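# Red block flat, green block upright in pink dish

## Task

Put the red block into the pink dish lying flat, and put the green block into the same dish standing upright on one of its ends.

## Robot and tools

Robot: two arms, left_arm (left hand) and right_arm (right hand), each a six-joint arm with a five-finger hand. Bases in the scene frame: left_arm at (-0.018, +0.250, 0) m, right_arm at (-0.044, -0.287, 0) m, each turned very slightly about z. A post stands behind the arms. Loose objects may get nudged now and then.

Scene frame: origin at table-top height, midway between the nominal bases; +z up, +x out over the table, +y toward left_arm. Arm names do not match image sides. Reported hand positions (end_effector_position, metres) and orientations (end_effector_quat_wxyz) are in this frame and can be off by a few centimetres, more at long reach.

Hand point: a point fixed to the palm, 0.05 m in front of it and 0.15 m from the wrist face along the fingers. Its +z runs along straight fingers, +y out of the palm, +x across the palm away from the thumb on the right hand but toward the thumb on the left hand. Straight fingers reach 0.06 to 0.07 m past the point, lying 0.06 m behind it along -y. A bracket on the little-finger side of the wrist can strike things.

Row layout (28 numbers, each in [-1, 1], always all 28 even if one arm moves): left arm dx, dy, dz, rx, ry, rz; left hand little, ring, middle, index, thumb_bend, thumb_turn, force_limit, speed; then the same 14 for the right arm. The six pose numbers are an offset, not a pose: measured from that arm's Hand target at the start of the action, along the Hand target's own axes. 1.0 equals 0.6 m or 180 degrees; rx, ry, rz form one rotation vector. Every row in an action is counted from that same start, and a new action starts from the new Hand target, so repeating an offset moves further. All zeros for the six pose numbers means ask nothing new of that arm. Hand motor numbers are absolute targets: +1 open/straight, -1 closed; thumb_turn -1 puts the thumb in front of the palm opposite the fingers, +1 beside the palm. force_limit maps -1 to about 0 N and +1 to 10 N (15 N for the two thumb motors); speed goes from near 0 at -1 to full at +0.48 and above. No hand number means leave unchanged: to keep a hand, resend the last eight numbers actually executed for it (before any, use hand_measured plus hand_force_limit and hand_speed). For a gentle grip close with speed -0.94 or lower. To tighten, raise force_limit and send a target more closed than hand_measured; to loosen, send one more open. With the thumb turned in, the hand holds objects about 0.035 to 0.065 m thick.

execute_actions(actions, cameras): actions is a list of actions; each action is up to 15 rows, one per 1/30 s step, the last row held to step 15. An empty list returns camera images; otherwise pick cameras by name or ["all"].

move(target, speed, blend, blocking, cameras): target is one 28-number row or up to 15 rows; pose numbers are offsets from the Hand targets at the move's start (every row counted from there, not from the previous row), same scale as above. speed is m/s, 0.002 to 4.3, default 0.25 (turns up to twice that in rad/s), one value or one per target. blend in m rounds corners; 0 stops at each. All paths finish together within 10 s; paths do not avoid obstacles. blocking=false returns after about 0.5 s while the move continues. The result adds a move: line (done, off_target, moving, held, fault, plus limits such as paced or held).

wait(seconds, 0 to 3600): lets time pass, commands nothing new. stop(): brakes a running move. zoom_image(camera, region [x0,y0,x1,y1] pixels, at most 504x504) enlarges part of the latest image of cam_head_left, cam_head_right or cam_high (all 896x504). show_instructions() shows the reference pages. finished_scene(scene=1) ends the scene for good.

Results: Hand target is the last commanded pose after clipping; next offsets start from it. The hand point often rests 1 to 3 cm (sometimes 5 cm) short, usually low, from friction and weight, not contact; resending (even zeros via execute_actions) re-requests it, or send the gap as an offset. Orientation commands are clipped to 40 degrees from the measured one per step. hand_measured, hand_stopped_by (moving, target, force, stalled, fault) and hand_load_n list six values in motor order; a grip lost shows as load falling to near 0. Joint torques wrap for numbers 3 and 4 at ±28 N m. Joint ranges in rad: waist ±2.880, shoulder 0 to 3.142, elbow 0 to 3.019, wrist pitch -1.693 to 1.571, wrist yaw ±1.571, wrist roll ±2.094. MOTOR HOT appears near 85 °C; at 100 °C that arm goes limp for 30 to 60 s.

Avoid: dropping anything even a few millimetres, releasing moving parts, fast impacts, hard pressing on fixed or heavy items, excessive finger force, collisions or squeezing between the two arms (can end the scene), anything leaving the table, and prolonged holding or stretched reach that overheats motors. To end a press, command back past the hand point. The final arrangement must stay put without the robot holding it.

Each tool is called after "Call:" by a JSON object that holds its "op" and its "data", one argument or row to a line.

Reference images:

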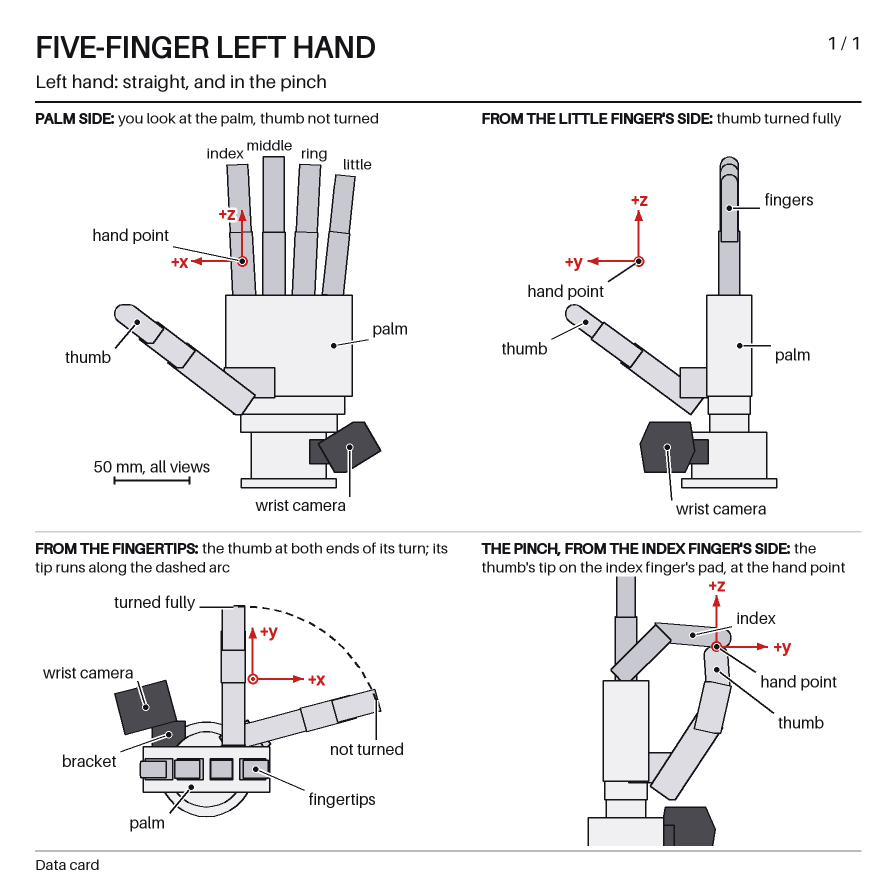

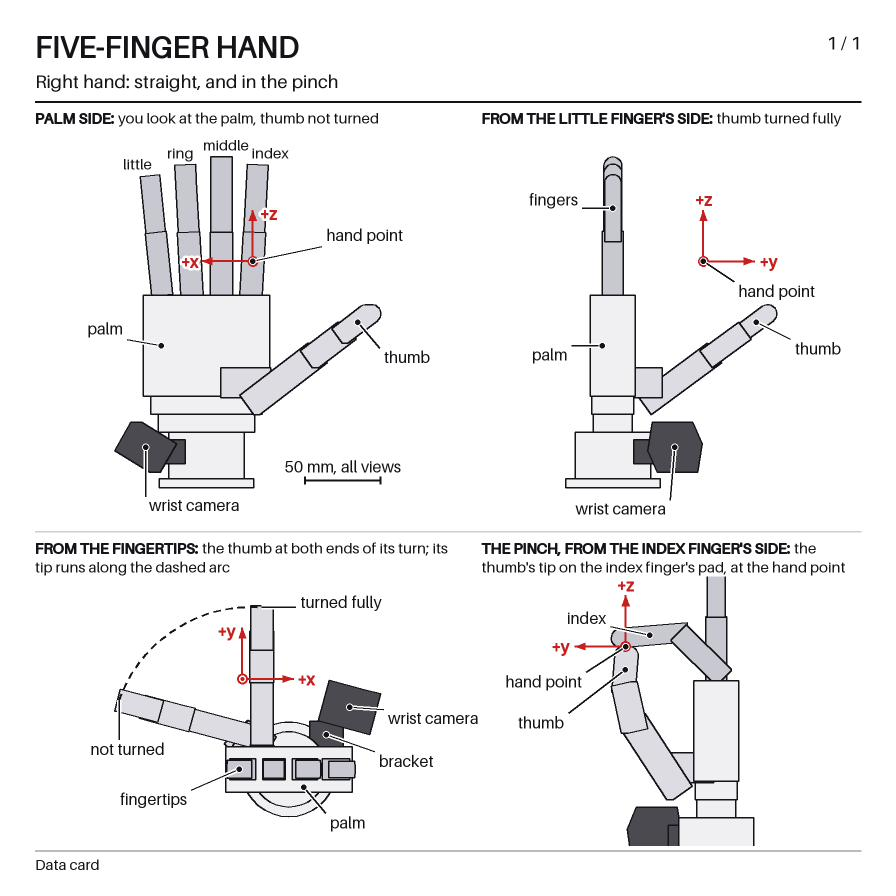

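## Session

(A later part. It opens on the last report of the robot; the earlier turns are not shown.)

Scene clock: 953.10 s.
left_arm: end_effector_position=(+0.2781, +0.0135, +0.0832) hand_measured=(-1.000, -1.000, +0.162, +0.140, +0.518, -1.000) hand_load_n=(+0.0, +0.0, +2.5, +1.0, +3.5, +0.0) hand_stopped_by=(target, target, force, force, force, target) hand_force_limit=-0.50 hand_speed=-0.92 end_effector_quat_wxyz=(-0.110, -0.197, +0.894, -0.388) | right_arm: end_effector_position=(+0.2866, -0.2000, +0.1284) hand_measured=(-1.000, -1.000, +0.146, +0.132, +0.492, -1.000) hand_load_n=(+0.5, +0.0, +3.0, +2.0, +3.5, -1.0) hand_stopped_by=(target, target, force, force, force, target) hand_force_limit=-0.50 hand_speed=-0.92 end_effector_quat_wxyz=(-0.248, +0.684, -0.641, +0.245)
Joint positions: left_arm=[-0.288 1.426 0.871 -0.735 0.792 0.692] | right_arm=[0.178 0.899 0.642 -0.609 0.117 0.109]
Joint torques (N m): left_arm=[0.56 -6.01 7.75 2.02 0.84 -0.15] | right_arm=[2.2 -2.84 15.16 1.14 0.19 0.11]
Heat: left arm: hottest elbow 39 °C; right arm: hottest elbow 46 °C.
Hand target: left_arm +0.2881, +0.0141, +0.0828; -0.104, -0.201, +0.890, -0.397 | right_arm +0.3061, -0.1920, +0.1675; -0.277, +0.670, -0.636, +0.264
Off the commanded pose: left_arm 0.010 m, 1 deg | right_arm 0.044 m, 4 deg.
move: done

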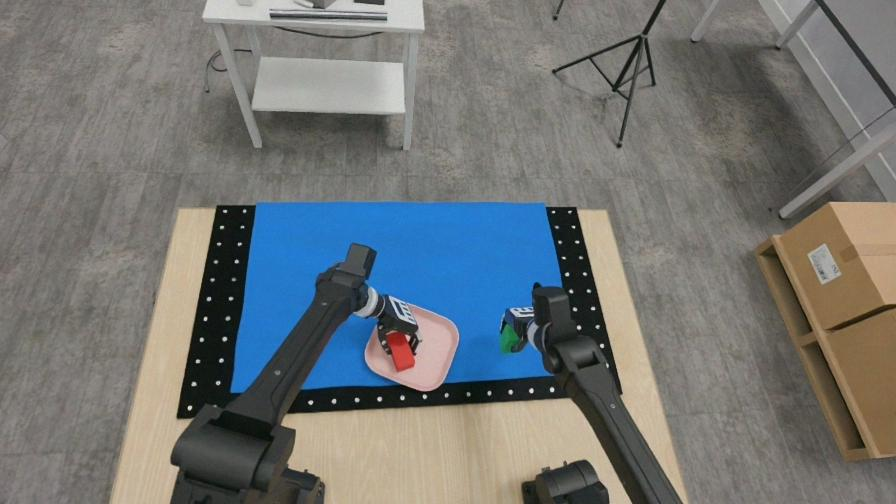

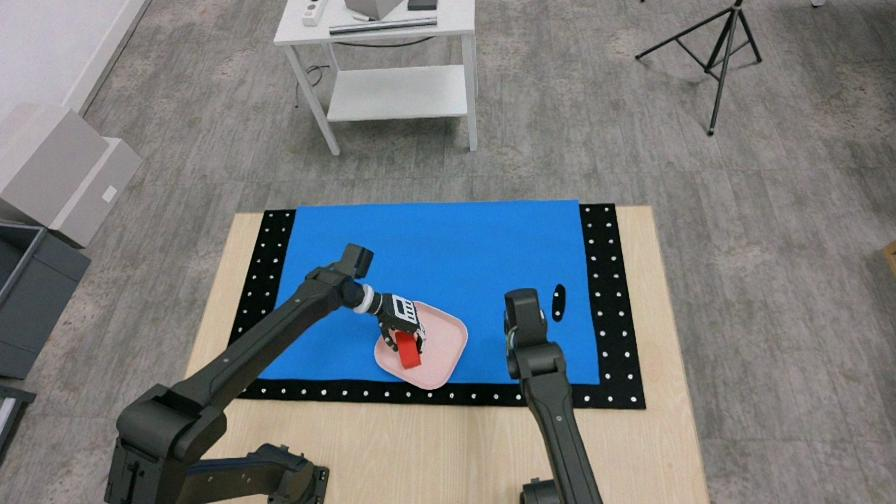

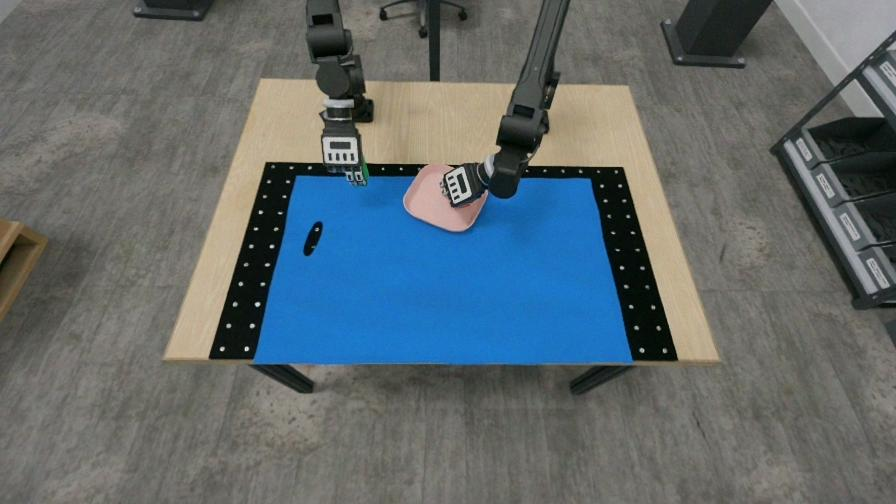

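Call:
{"op": "move", "data": {
  "target": [-0.0223,0.0142,0.0197,0,0,0,-1,-1,0.0,0.0,0.3,-1,-0.5,-0.92,0,0,0,0,0,0,-1,-1,0.0,0.0,0.3,-1,-0.5,-0.92],
  "speed": 0.03,
  "cameras": ["all"]
}}

Call:
{"op": "zoom_image", "data": {
  "camera": "cam_head_left",
  "region": [360, 320, 440, 400]
}}

Call:
{"op": "zoom_image", "data": {
  "camera": "cam_head_right",
  "region": [370, 320, 450, 400]
}}

Call:
{"op": "zoom_image", "data": {
  "camera": "cam_high",
  "region": [430, 140, 510, 220]
}}

Scene clock: 1019.43 s.
left_arm: end_effector_position=(+0.2868, +0.0110, +0.0742) hand_measured=(-1.000, -1.000, +0.162, +0.138, +0.518, -1.000) hand_load_n=(+0.0, +0.0, +1.0, +0.5, +2.0, +0.5) hand_stopped_by=(target, target, force, force, force, target) hand_force_limit=-0.50 hand_speed=-0.92 end_effector_quat_wxyz=(-0.110, -0.200, +0.890, -0.395) | right_arm: end_effector_position=(+0.2866, -0.2000, +0.1284) hand_measured=(-1.000, -1.000, +0.146, +0.132, +0.492, -1.000) hand_load_n=(+0.0, +0.0, +3.0, +2.0, +3.5, -0.5) hand_stopped_by=(target, target, force, force, force, target) hand_force_limit=-0.50 hand_speed=-0.92 end_effector_quat_wxyz=(-0.248, +0.684, -0.641, +0.245)
Joint positions: left_arm=[-0.28 1.46 0.872 -0.692 0.806 0.685] | right_arm=[0.178 0.899 0.642 -0.609 0.117 0.109]
Joint torques (N m): left_arm=[0.67 -5.42 7.23 2.13 0.33 -0.06] | right_arm=[2.2 -2.84 15.17 1.16 0.19 0.11]
Heat: left arm: hottest elbow 37 °C; right arm: hottest elbow 47 °C.
Hand target: left_arm +0.2960, +0.0141, +0.0647; -0.104, -0.201, +0.890, -0.397 | right_arm +0.3061, -0.1920, +0.1675; -0.277, +0.670, -0.636, +0.264
Off the commanded pose: left_arm 0.014 m, 1 deg | right_arm 0.044 m, 4 deg.
move: off_target (left_arm)

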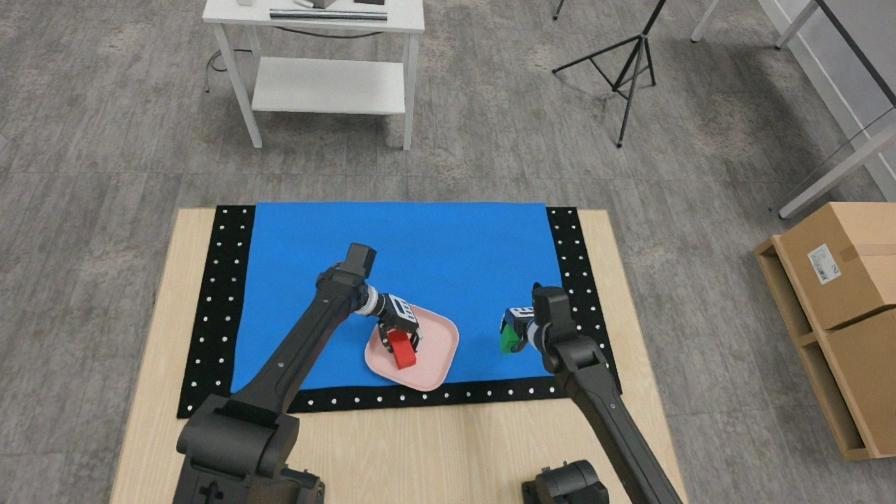

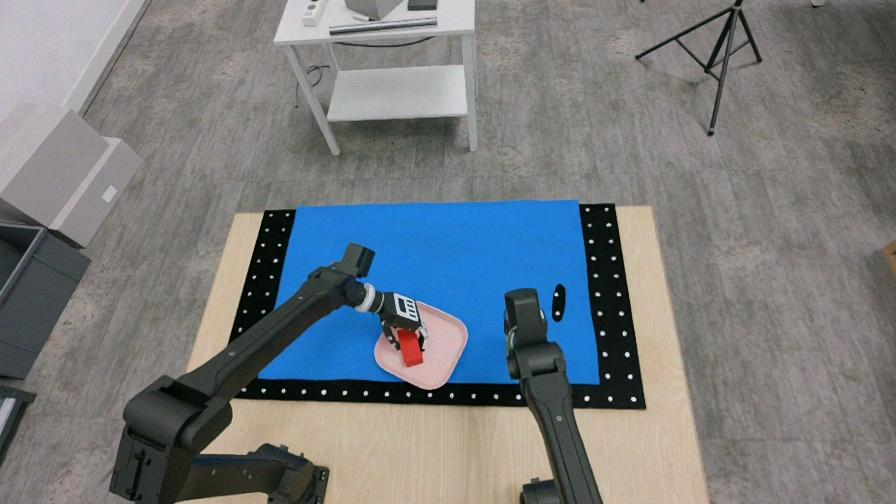

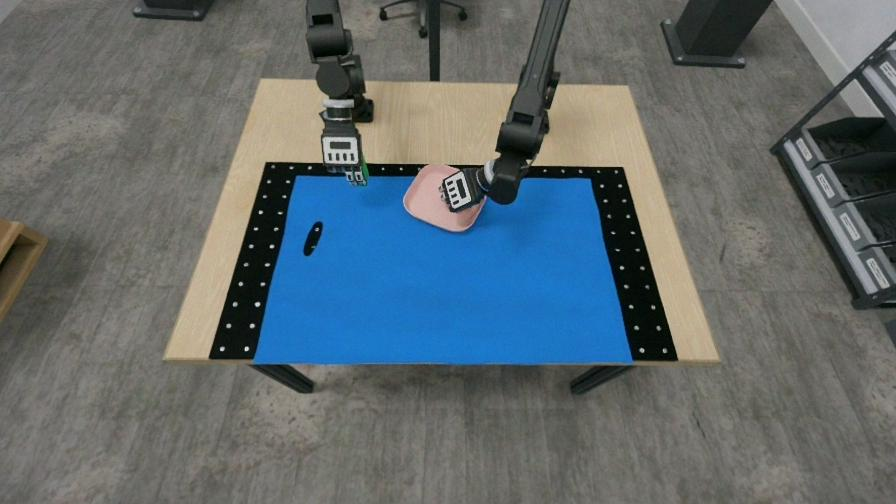

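Scaled by 6.300.

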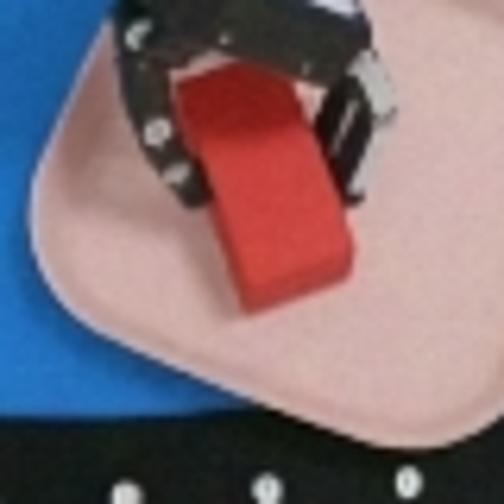

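Scaled by 6.300.

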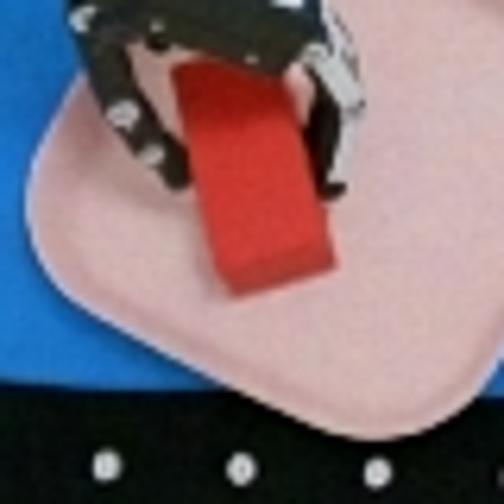

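Scaled by 6.300.

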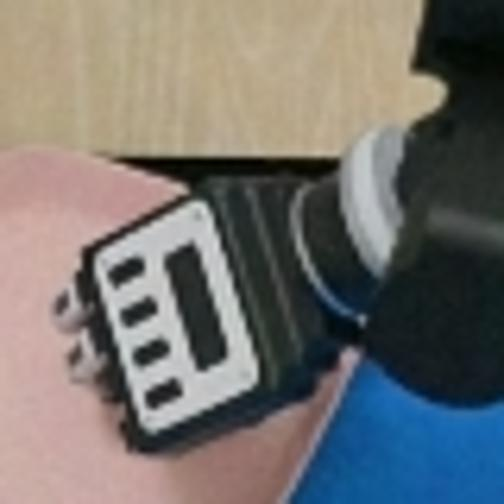

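Call:
{"op": "move", "data": {
  "target": [0.004,-0.0078,-0.0078,0,0,0,-1,-1,0.0,0.0,0.3,-1,-0.5,-0.92,0,0,0,0,0,0,-1,-1,0.0,0.0,0.3,-1,-0.5,-0.92],
  "speed": 0.03
}}

Scene clock: 1036.77 s.
left_arm: end_effector_position=(+0.2868, +0.0110, +0.0742) hand_measured=(-1.000, -1.000, +0.162, +0.138, +0.518, -1.000) hand_load_n=(+0.5, +0.0, +1.5, +0.0, +2.0, +0.5) hand_stopped_by=(target, target, force, force, force, target) hand_force_limit=-0.50 hand_speed=-0.92 end_effector_quat_wxyz=(-0.110, -0.200, +0.890, -0.395) | right_arm: end_effector_position=(+0.2866, -0.2000, +0.1284) hand_measured=(-1.000, -1.000, +0.146, +0.132, +0.492, -1.000) hand_load_n=(+0.0, +0.0, +3.0, +2.0, +3.0, -0.5) hand_stopped_by=(target, target, force, force, force, target) hand_force_limit=-0.50 hand_speed=-0.92 end_effector_quat_wxyz=(-0.248, +0.684, -0.641, +0.245)
Joint positions: left_arm=[-0.28 1.46 0.872 -0.692 0.806 0.685] | right_arm=[0.178 0.899 0.642 -0.609 0.117 0.109]
Joint torques (N m): left_arm=[0.91 -6.3 7.97 1.28 0.33 -0.06] | right_arm=[2.2 -2.84 15.17 1.16 0.19 0.11]
Heat: left arm: hottest elbow 36 °C; right arm: hottest elbow 48 °C.
Hand target: left_arm +0.2961, +0.0141, +0.0718; -0.104, -0.201, +0.890, -0.397 | right_arm +0.3061, -0.1920, +0.1675; -0.277, +0.670, -0.636, +0.264
Off the commanded pose: left_arm 0.010 m, 1 deg | right_arm 0.044 m, 4 deg.
move: done

Call:
{"op": "move", "data": {
  "target": [0,0,0,0,0,0,-1,-1,0.35,0.35,0.85,-1,-0.5,-0.88,0,0,0,0,0,0,-1,-1,0.0,0.0,0.3,-1,-0.5,-0.92],
  "speed": 0.03,
  "cameras": ["all"]
}}

Call:
{"op": "zoom_image", "data": {
  "camera": "cam_head_left",
  "region": [360, 320, 440, 400]
}}

Call:
{"op": "zoom_image", "data": {
  "camera": "cam_head_right",
  "region": [370, 320, 450, 400]
}}

Call:
{"op": "zoom_image", "data": {
  "camera": "cam_high",
  "region": [400, 140, 500, 240]
}}

Scene clock: 1051.40 s.
left_arm: end_effector_position=(+0.2879, +0.0122, +0.0739) hand_measured=(-1.000, -1.000, +0.350, +0.350, +0.850, -1.000) hand_load_n=(+0.0, +0.0, +0.0, +0.0, +0.0, +0.0) hand_stopped_by=(target, target, target, target, target, target) hand_force_limit=-0.50 hand_speed=-0.88 end_effector_quat_wxyz=(-0.108, -0.197, +0.890, -0.396) | right_arm: end_effector_position=(+0.2866, -0.2000, +0.1284) hand_measured=(-1.000, -1.000, +0.146, +0.132, +0.492, -1.000) hand_load_n=(+0.5, +0.0, +3.0, +1.5, +3.0, -0.5) hand_stopped_by=(target, target, force, force, force, target) hand_force_limit=-0.50 hand_speed=-0.92 end_effector_quat_wxyz=(-0.248, +0.684, -0.641, +0.245)
Joint positions: left_arm=[-0.277 1.46 0.872 -0.692 0.806 0.694] | right_arm=[0.178 0.899 0.642 -0.609 0.117 0.109]
Joint torques (N m): left_arm=[0.73 -6.24 7.91 1.29 0.33 -0.06] | right_arm=[2.26 -2.84 15.16 1.14 0.19 0.11]
Heat: left arm: hottest elbow 36 °C; right arm: hottest elbow 48 °C.
Hand target: left_arm +0.2961, +0.0141, +0.0718; -0.104, -0.201, +0.890, -0.397 | right_arm +0.3061, -0.1920, +0.1675; -0.277, +0.670, -0.636, +0.264
Off the commanded pose: left_arm 0.009 m, 1 deg | right_arm 0.044 m, 4 deg.
move: done

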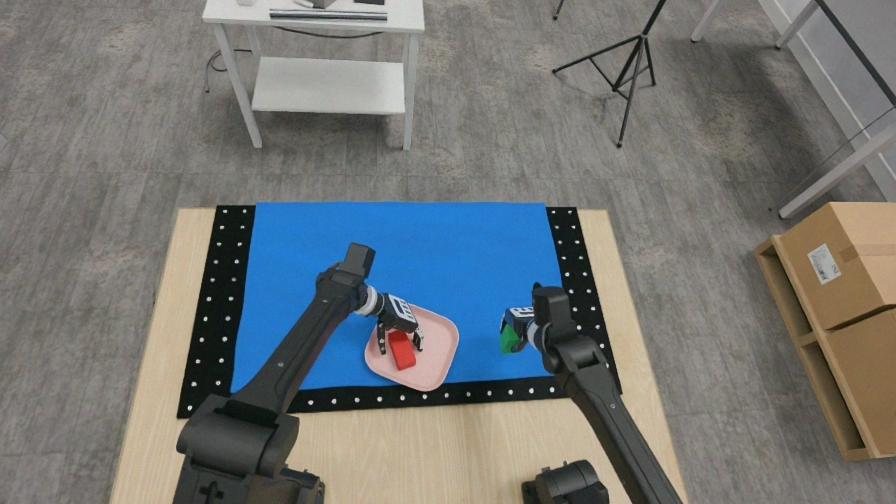

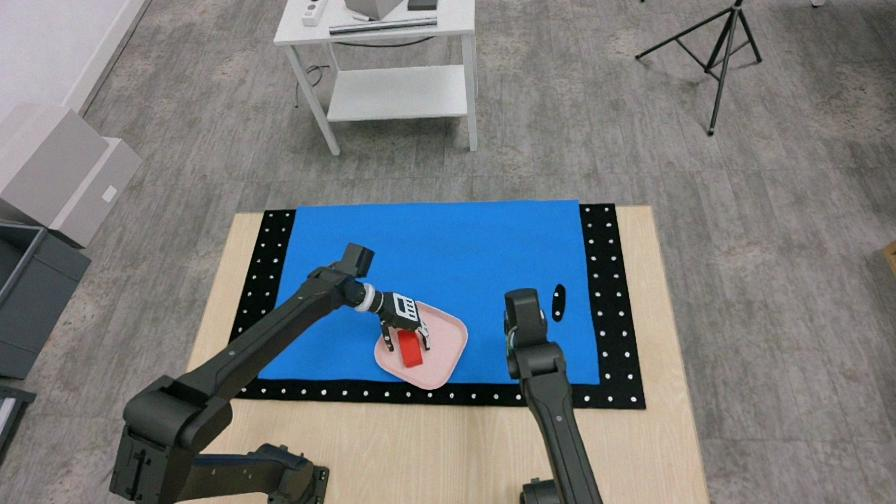

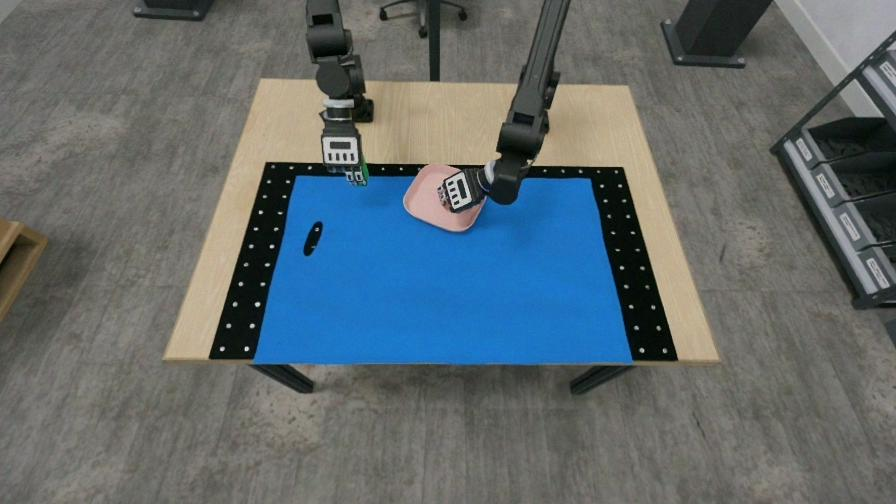

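Scaled by 6.300.

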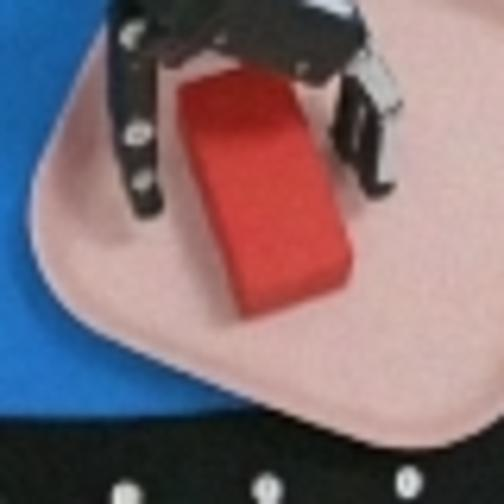

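Scaled by 6.300.

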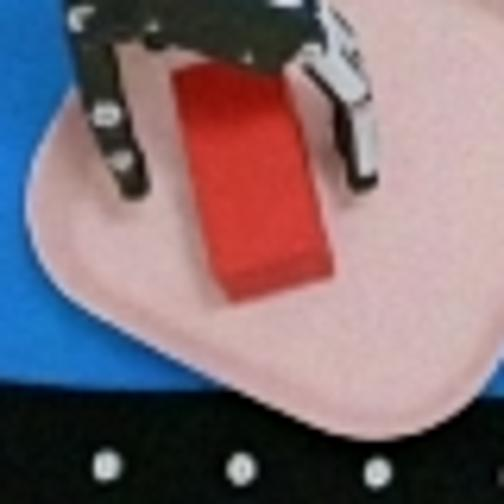

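Scaled by 5.040.

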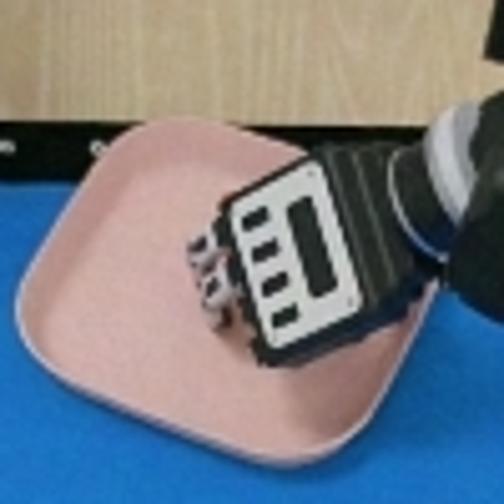

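Call:
{"op": "move", "data": {
  "target": [
    [0,-0.153,-0.153,0,0,0,-1,-1,0.35,0.35,0.85,-1,-0.5,-0.88,0,0,0,0,0,0,-1,-1,0.0,0.0,0.3,-1,-0.5,-0.92],
    [-0.0208,0.0728,-0.5357,0,0,0,-1,-1,0.35,0.35,0.85,-1,-0.5,-0.88,0,-0.0383,-0.0383,0,0,0,-1,-1,0.0,0.0,0.3,-1,-0.5,-0.92],
    [-0.0208,0.0728,-0.5357,0,0,0,-1,-1,0.35,0.35,0.85,-1,-0.5,-0.88,-0.3055,-0.0578,-0.0188,0,-0.055,-0.055,-1,-1,0.0,0.0,0.3,-1,-0.5,-0.92]
  ],
  "speed": [0.08, 0.15, 0.1],
  "cameras": ["all"]
}}

Call:
{"op": "zoom_image", "data": {
  "camera": "cam_head_left",
  "region": [360, 280, 480, 400]
}}

Call:
{"op": "zoom_image", "data": {
  "camera": "cam_head_right",
  "region": [370, 280, 490, 400]
}}

Call:
{"op": "zoom_image", "data": {
  "camera": "cam_high",
  "region": [390, 120, 510, 240]
}}

Scene clock: 1129.17 s.
left_arm: end_effector_position=(+0.2916, +0.2799, +0.2331) hand_measured=(-1.000, -1.000, +0.350, +0.350, +0.850, -1.000) hand_load_n=(+0.5, +0.0, +0.0, +0.0, +0.0, +0.0) hand_stopped_by=(target, target, target, target, target, target) hand_force_limit=-0.50 hand_speed=-0.88 end_effector_quat_wxyz=(-0.035, -0.249, +0.896, -0.367) | right_arm: end_effector_position=(+0.2916, -0.0279, +0.1693) hand_measured=(-1.000, -1.000, +0.146, +0.132, +0.490, -1.000) hand_load_n=(+0.0, +0.0, +0.0, +0.0, +0.0, +0.0) hand_stopped_by=(target, target, force, force, force, target) hand_force_limit=-0.50 hand_speed=-0.92 end_effector_quat_wxyz=(-0.273, +0.760, -0.548, +0.218)
Joint positions: left_arm=[0.424 1.343 1.246 -1.666 0.735 1.487] | right_arm=[0.633 1.127 0.898 -0.669 0.258 0.261]
Joint torques (N m): left_arm=[0.38 -7.88 11.26 -0.44 0.27 0.01] | right_arm=[2.08 -3.96 14.86 2.5 0.34 0.11]
Heat: left arm: hottest elbow 37 °C; right arm: hottest elbow 50 °C.
Hand target: left_arm +0.2963, +0.2842, +0.2519; -0.104, -0.201, +0.890, -0.397 | right_arm +0.3131, -0.0081, +0.1998; -0.307, +0.743, -0.550, +0.228
Off the commanded pose: left_arm 0.020 m, 10 deg | right_arm 0.042 m, 5 deg.
joint sent to its limit (left arm) — joint 4 (wrist pitch), lower limit. The joint targets are off in position and orientation.
move: off_target (left_arm, right_arm)

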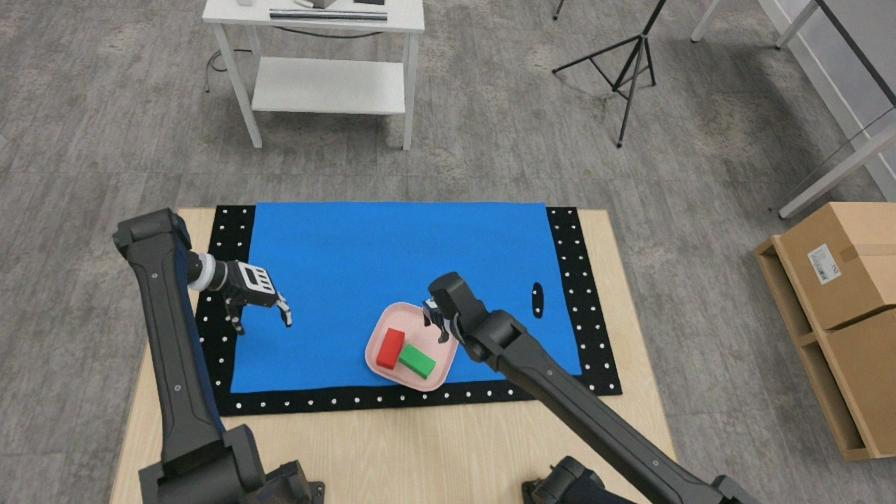

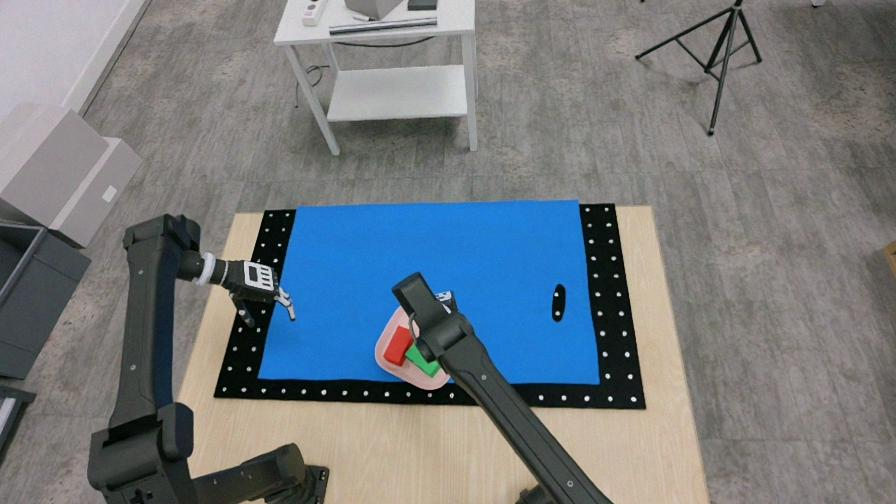

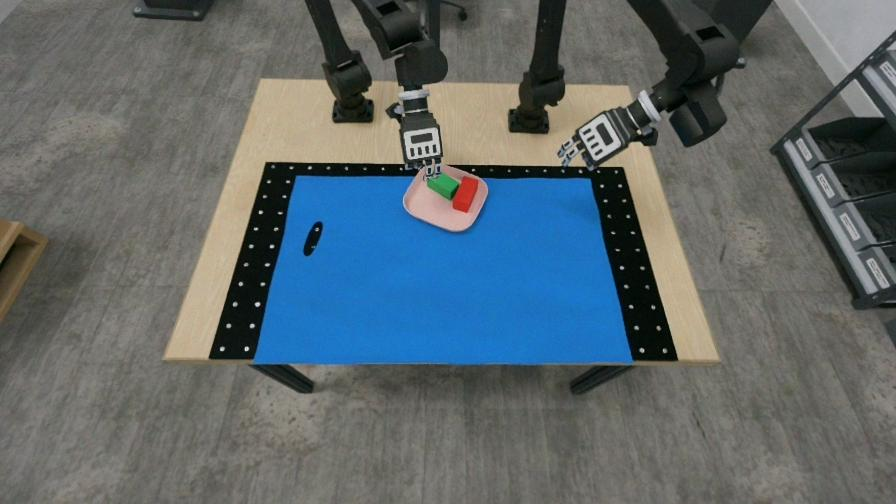

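Scaled by 4.200.

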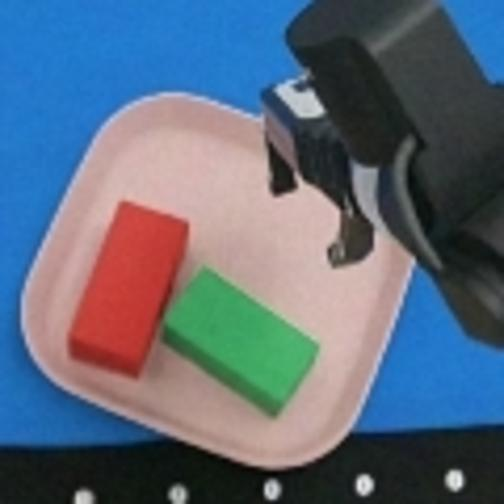

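Scaled by 4.200.

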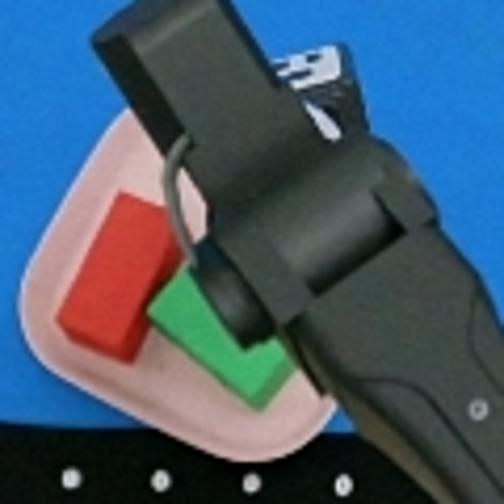

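Scaled by 4.200.

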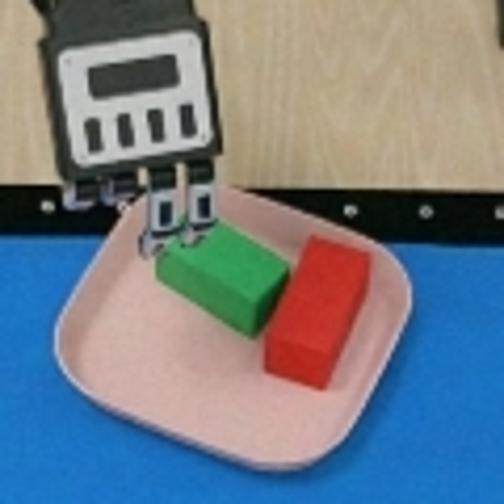

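Call:
{"op": "move", "data": {
  "target": [0,0,0,0.057,-0.111,-0.111,-1,-1,0.35,0.35,0.85,-1,-0.5,-0.88,0.287,0.0323,-0.173,0,0,0,-1,-1,0.5,0.5,1,-1,-0.5,-0.3],
  "speed": 0.15,
  "cameras": ["all"]
}}

Call:
{"op": "zoom_image", "data": {
  "camera": "cam_head_left",
  "region": [360, 295, 465, 400]
}}

Call:
{"op": "zoom_image", "data": {
  "camera": "cam_head_right",
  "region": [370, 295, 475, 400]
}}

Call:
{"op": "zoom_image", "data": {
  "camera": "cam_high",
  "region": [395, 150, 495, 250]
}}

Scene clock: 1285.67 s.
left_arm: end_effector_position=(+0.2930, +0.2817, +0.2457) hand_measured=(-1.000, -1.000, +0.350, +0.350, +0.850, -1.000) hand_load_n=(+0.0, +0.0, +0.0, +0.0, +0.0, -0.5) hand_stopped_by=(target, target, target, target, target, target) hand_force_limit=-0.50 hand_speed=-0.88 end_effector_quat_wxyz=(-0.016, -0.424, +0.809, -0.406) | right_arm: end_effector_position=(+0.2786, -0.1941, +0.2461) hand_measured=(-1.000, -1.000, +0.500, +0.500, +1.000, -1.000) hand_load_n=(+0.0, +0.0, +0.0, +0.0, +0.0, -0.5) hand_stopped_by=(target, target, target, target, target, target) hand_force_limit=-0.50 hand_speed=-0.30 end_effector_quat_wxyz=(-0.301, +0.741, -0.559, +0.217)
Joint positions: left_arm=[0.527 1.273 1.179 -1.527 0.836 1.116] | right_arm=[0.106 0.828 0.898 -0.885 -0.107 -0.092]
Joint torques (N m): left_arm=[0.62 -7.18 8.27 1.31 0.79 -0.26] | right_arm=[0.03 -2.02 12.07 1.17 -0.23 -0.3]
Heat: left arm: hottest elbow 43 °C; right arm: hottest elbow 57 °C.
Hand target: left_arm +0.2963, +0.2842, +0.2519; +0.003, -0.425, +0.808, -0.409 | right_arm +0.2801, -0.1981, +0.2597; -0.307, +0.743, -0.550, +0.228
Off the commanded pose: left_arm 0.007 m, 2 deg | right_arm 0.014 m, 2 deg.
move: off_target (right_arm)

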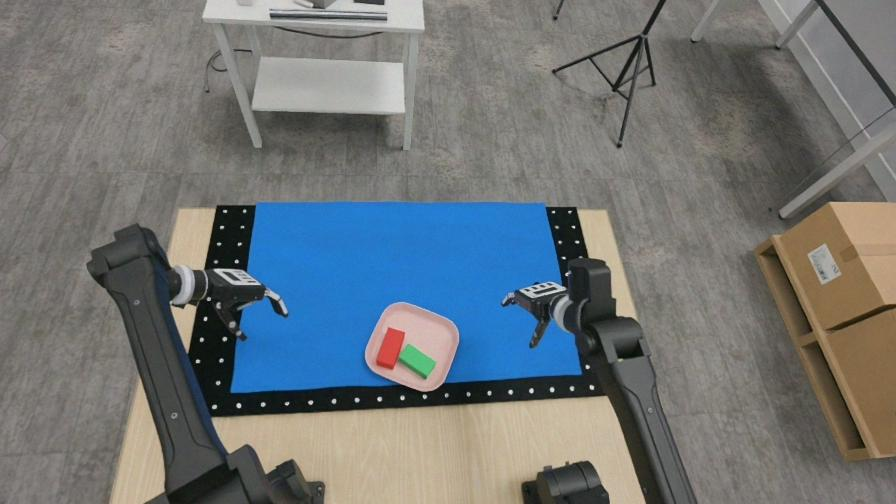

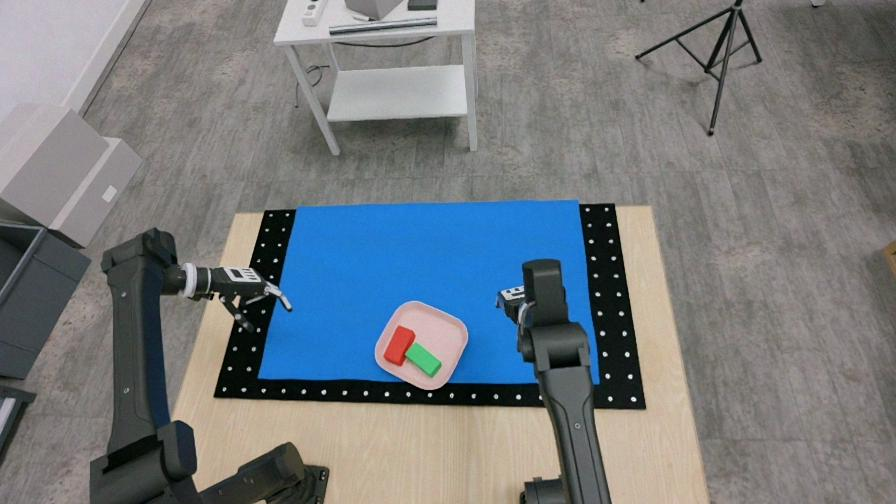

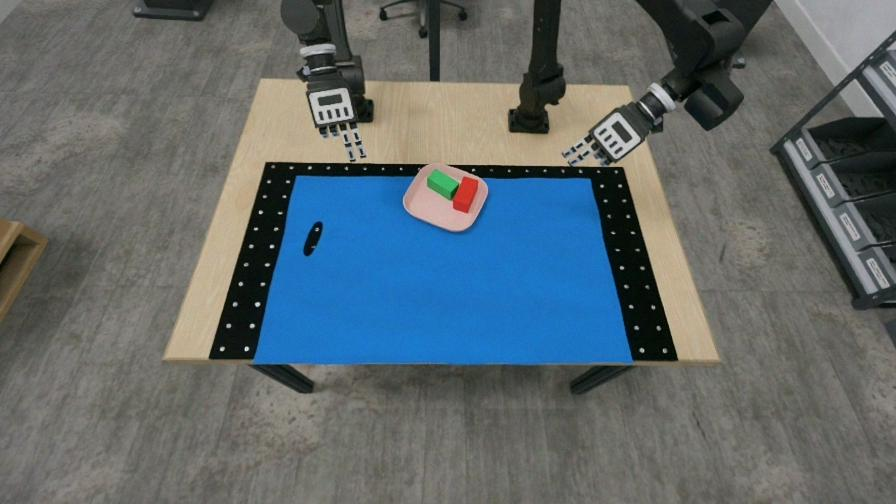

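Scaled by 4.800.

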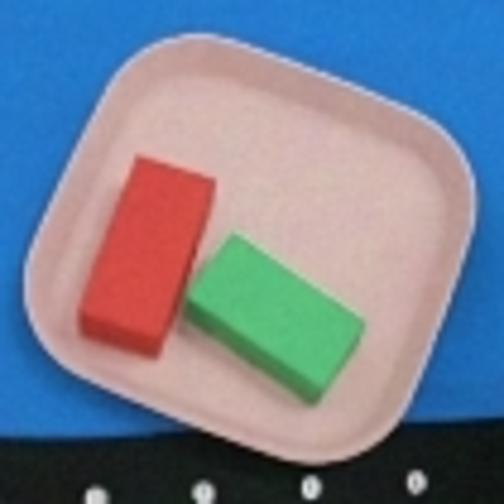

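Scaled by 4.800.

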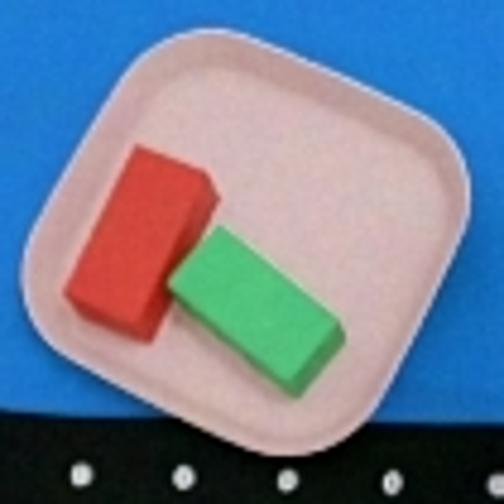

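Scaled by 5.040.

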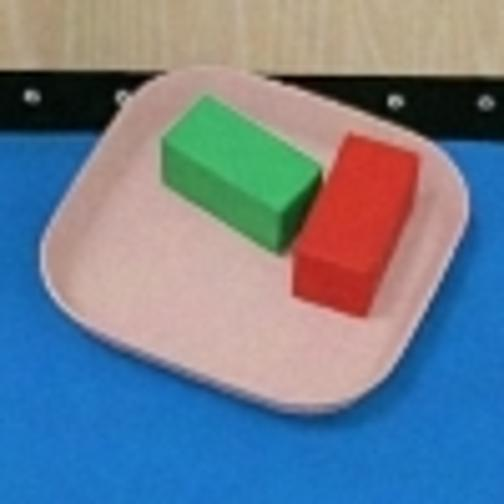

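Call:
{"op": "move", "data": {
  "target": [0,0,0,0,0,0,-1,-1,0.35,0.35,0.85,-1,-0.5,-0.88,-0.3148,0.0437,0.1207,0.0547,0.1473,0.2913,-1,-1,0.4,0.4,0.65,-1,-0.5,-0.3],
  "speed": 0.12,
  "cameras": ["all"]
}}

Call:
{"op": "zoom_image", "data": {
  "camera": "cam_head_left",
  "region": [360, 295, 465, 400]
}}

Call:
{"op": "zoom_image", "data": {
  "camera": "cam_head_right",
  "region": [370, 295, 475, 400]
}}

Call:
{"op": "zoom_image", "data": {
  "camera": "cam_high",
  "region": [395, 130, 495, 230]
}}

Scene clock: 1362.33 s.
left_arm: end_effector_position=(+0.2930, +0.2817, +0.2457) hand_measured=(-1.000, -1.000, +0.350, +0.350, +0.850, -1.000) hand_load_n=(+0.0, +0.0, +0.0, +0.0, +0.0, +0.0) hand_stopped_by=(target, target, target, target, target, target) hand_force_limit=-0.50 hand_speed=-0.88 end_effector_quat_wxyz=(-0.016, -0.424, +0.809, -0.406) | right_arm: end_effector_position=(+0.2460, -0.0259, +0.1661) hand_measured=(-1.000, -1.000, +0.400, +0.400, +0.650, -1.000) hand_load_n=(+0.0, +0.0, +0.0, +0.0, -0.5, +0.0) hand_stopped_by=(target, target, target, target, target, target) hand_force_limit=-0.50 hand_speed=-0.30 end_effector_quat_wxyz=(+0.286, -0.344, +0.848, -0.283)
Joint positions: left_arm=[0.527 1.273 1.179 -1.527 0.836 1.116] | right_arm=[0.963 1.133 0.869 -1.122 0.812 1.723]
Joint torques (N m): left_arm=[0.73 -7.3 8.28 1.32 0.77 -0.25] | right_arm=[2.32 -3.08 13.64 0.24 0.76 0.14]
Heat: left arm: hottest elbow 38 °C; right arm: hottest elbow 51 °C.
Hand target: left_arm +0.2963, +0.2842, +0.2519; +0.003, -0.425, +0.808, -0.409 | right_arm +0.2561, -0.0080, +0.1897; +0.306, -0.329, +0.851, -0.273
Off the commanded pose: left_arm 0.007 m, 2 deg | right_arm 0.031 m, 3 deg.
move: off_target (right_arm)

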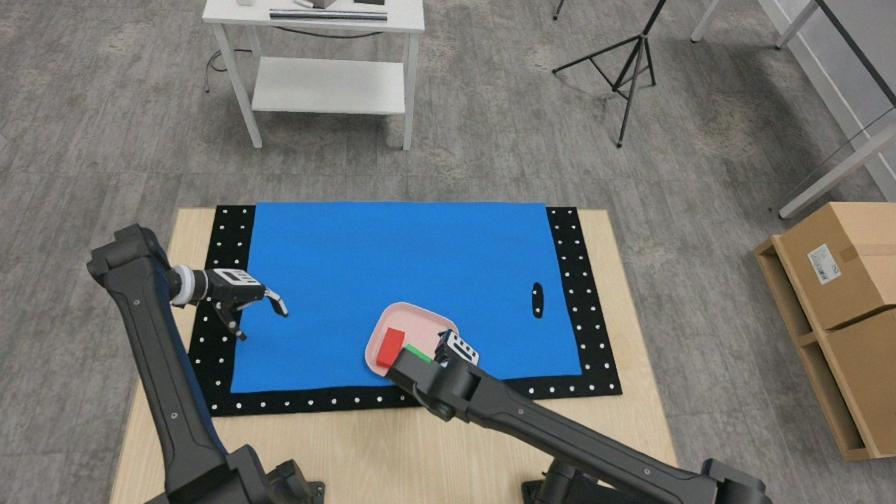

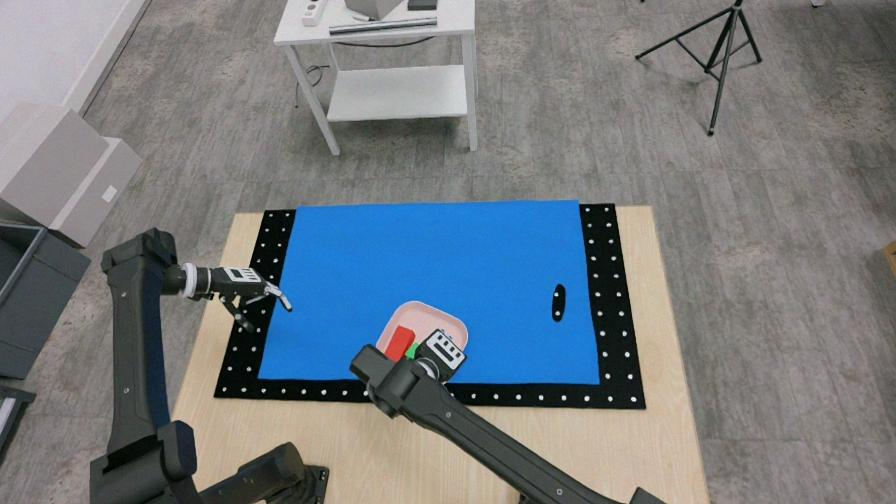

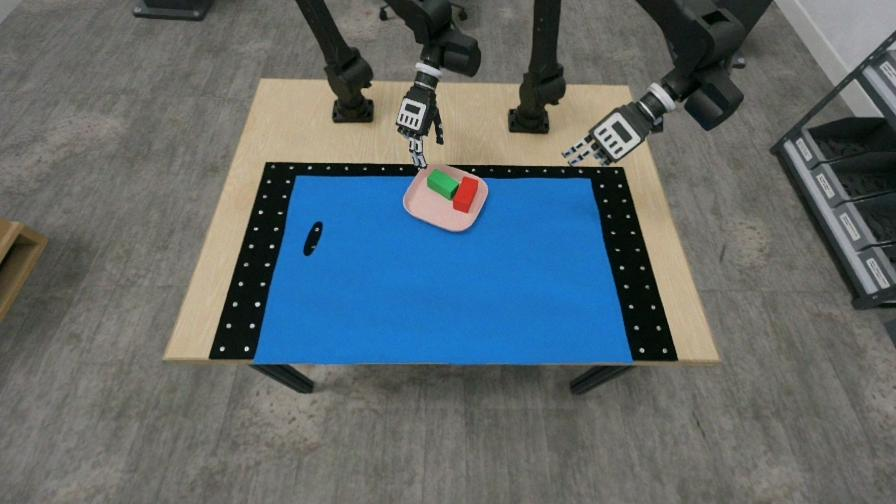

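Scaled by 4.800.

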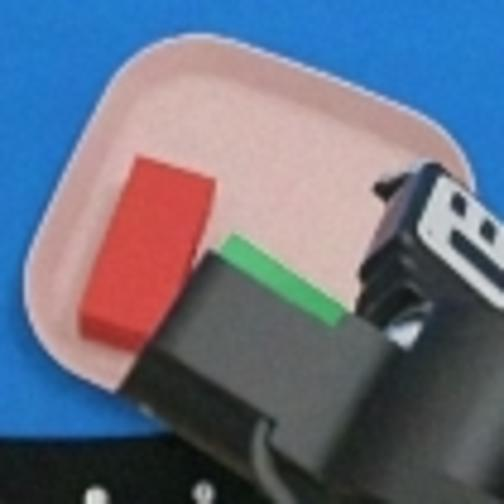

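Scaled by 4.800.

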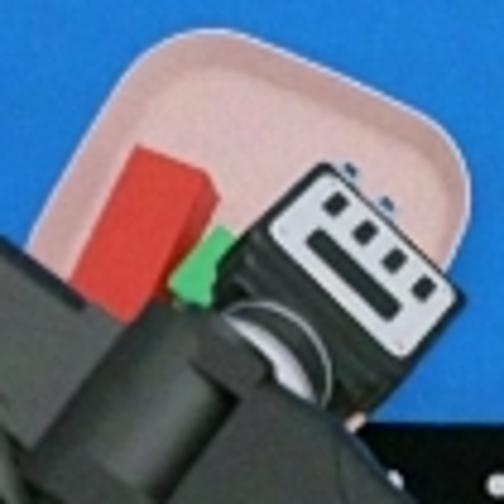

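Scaled by 5.040.

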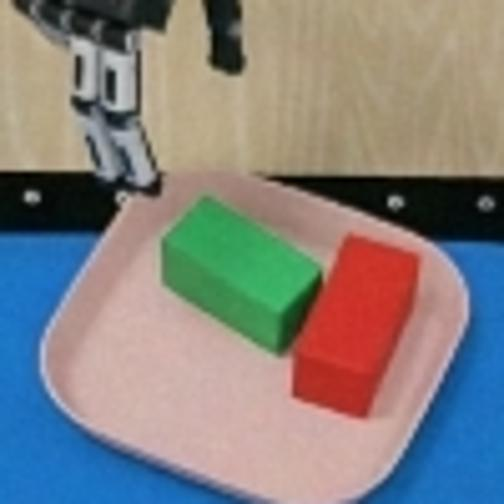

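Call:
{"op": "move", "data": {
  "target": [0,0,0,0,0,0,-1,-1,0.35,0.35,0.85,-1,-0.5,-0.88,0.0328,0.0987,0.0977,0,0,0,-1,-1,0.4,0.4,0.65,-1,-0.5,-0.3],
  "speed": 0.08,
  "cameras": ["cam_high"]
}}

Call:
{"op": "zoom_image", "data": {
  "camera": "cam_high",
  "region": [395, 130, 495, 230]
}}

Scene clock: 1388.17 s.
left_arm: end_effector_position=(+0.2930, +0.2817, +0.2457) hand_measured=(-1.000, -1.000, +0.350, +0.350, +0.850, -1.000) hand_load_n=(+0.0, +0.0, +0.0, +0.0, +0.0, +0.0) hand_stopped_by=(target, target, target, target, target, target) hand_force_limit=-0.50 hand_speed=-0.88 end_effector_quat_wxyz=(-0.016, -0.424, +0.809, -0.406) | right_arm: end_effector_position=(+0.2611, -0.0030, +0.1093) hand_measured=(-1.000, -1.000, +0.400, +0.400, +0.650, -1.000) hand_load_n=(+0.5, +0.0, +0.0, +0.0, +0.0, +0.0) hand_stopped_by=(target, target, target, target, target, target) hand_force_limit=-0.50 hand_speed=-0.30 end_effector_quat_wxyz=(+0.300, -0.336, +0.850, -0.274)
Joint positions: left_arm=[0.527 1.273 1.179 -1.527 0.836 1.116] | right_arm=[0.963 1.253 0.794 -0.89 0.813 1.725]
Joint torques (N m): left_arm=[0.67 -7.12 8.32 1.32 0.76 -0.23] | right_arm=[1.96 -4.25 7.5 1.55 0.74 0.1]
Heat: left arm: hottest elbow 38 °C; right arm: hottest elbow 52 °C.
Hand target: left_arm +0.2963, +0.2842, +0.2519; +0.003, -0.425, +0.808, -0.409 | right_arm +0.2621, -0.0001, +0.1047; +0.306, -0.329, +0.851, -0.273
Off the commanded pose: left_arm 0.007 m, 2 deg | right_arm 0.005 m, 1 deg.
move: done

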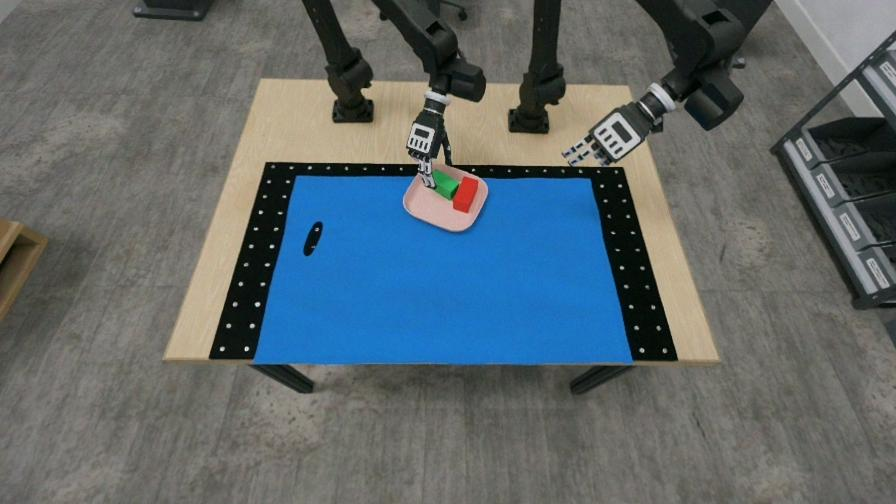

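Scaled by 5.040.

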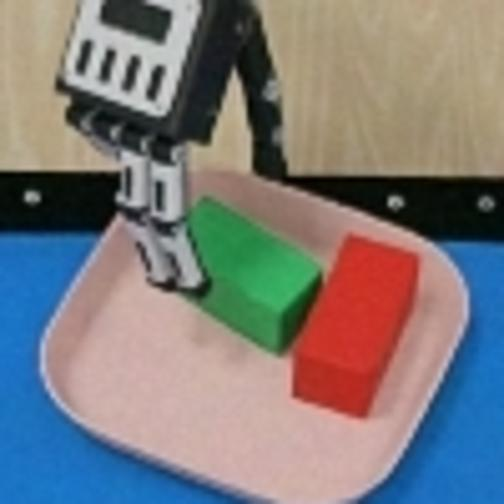

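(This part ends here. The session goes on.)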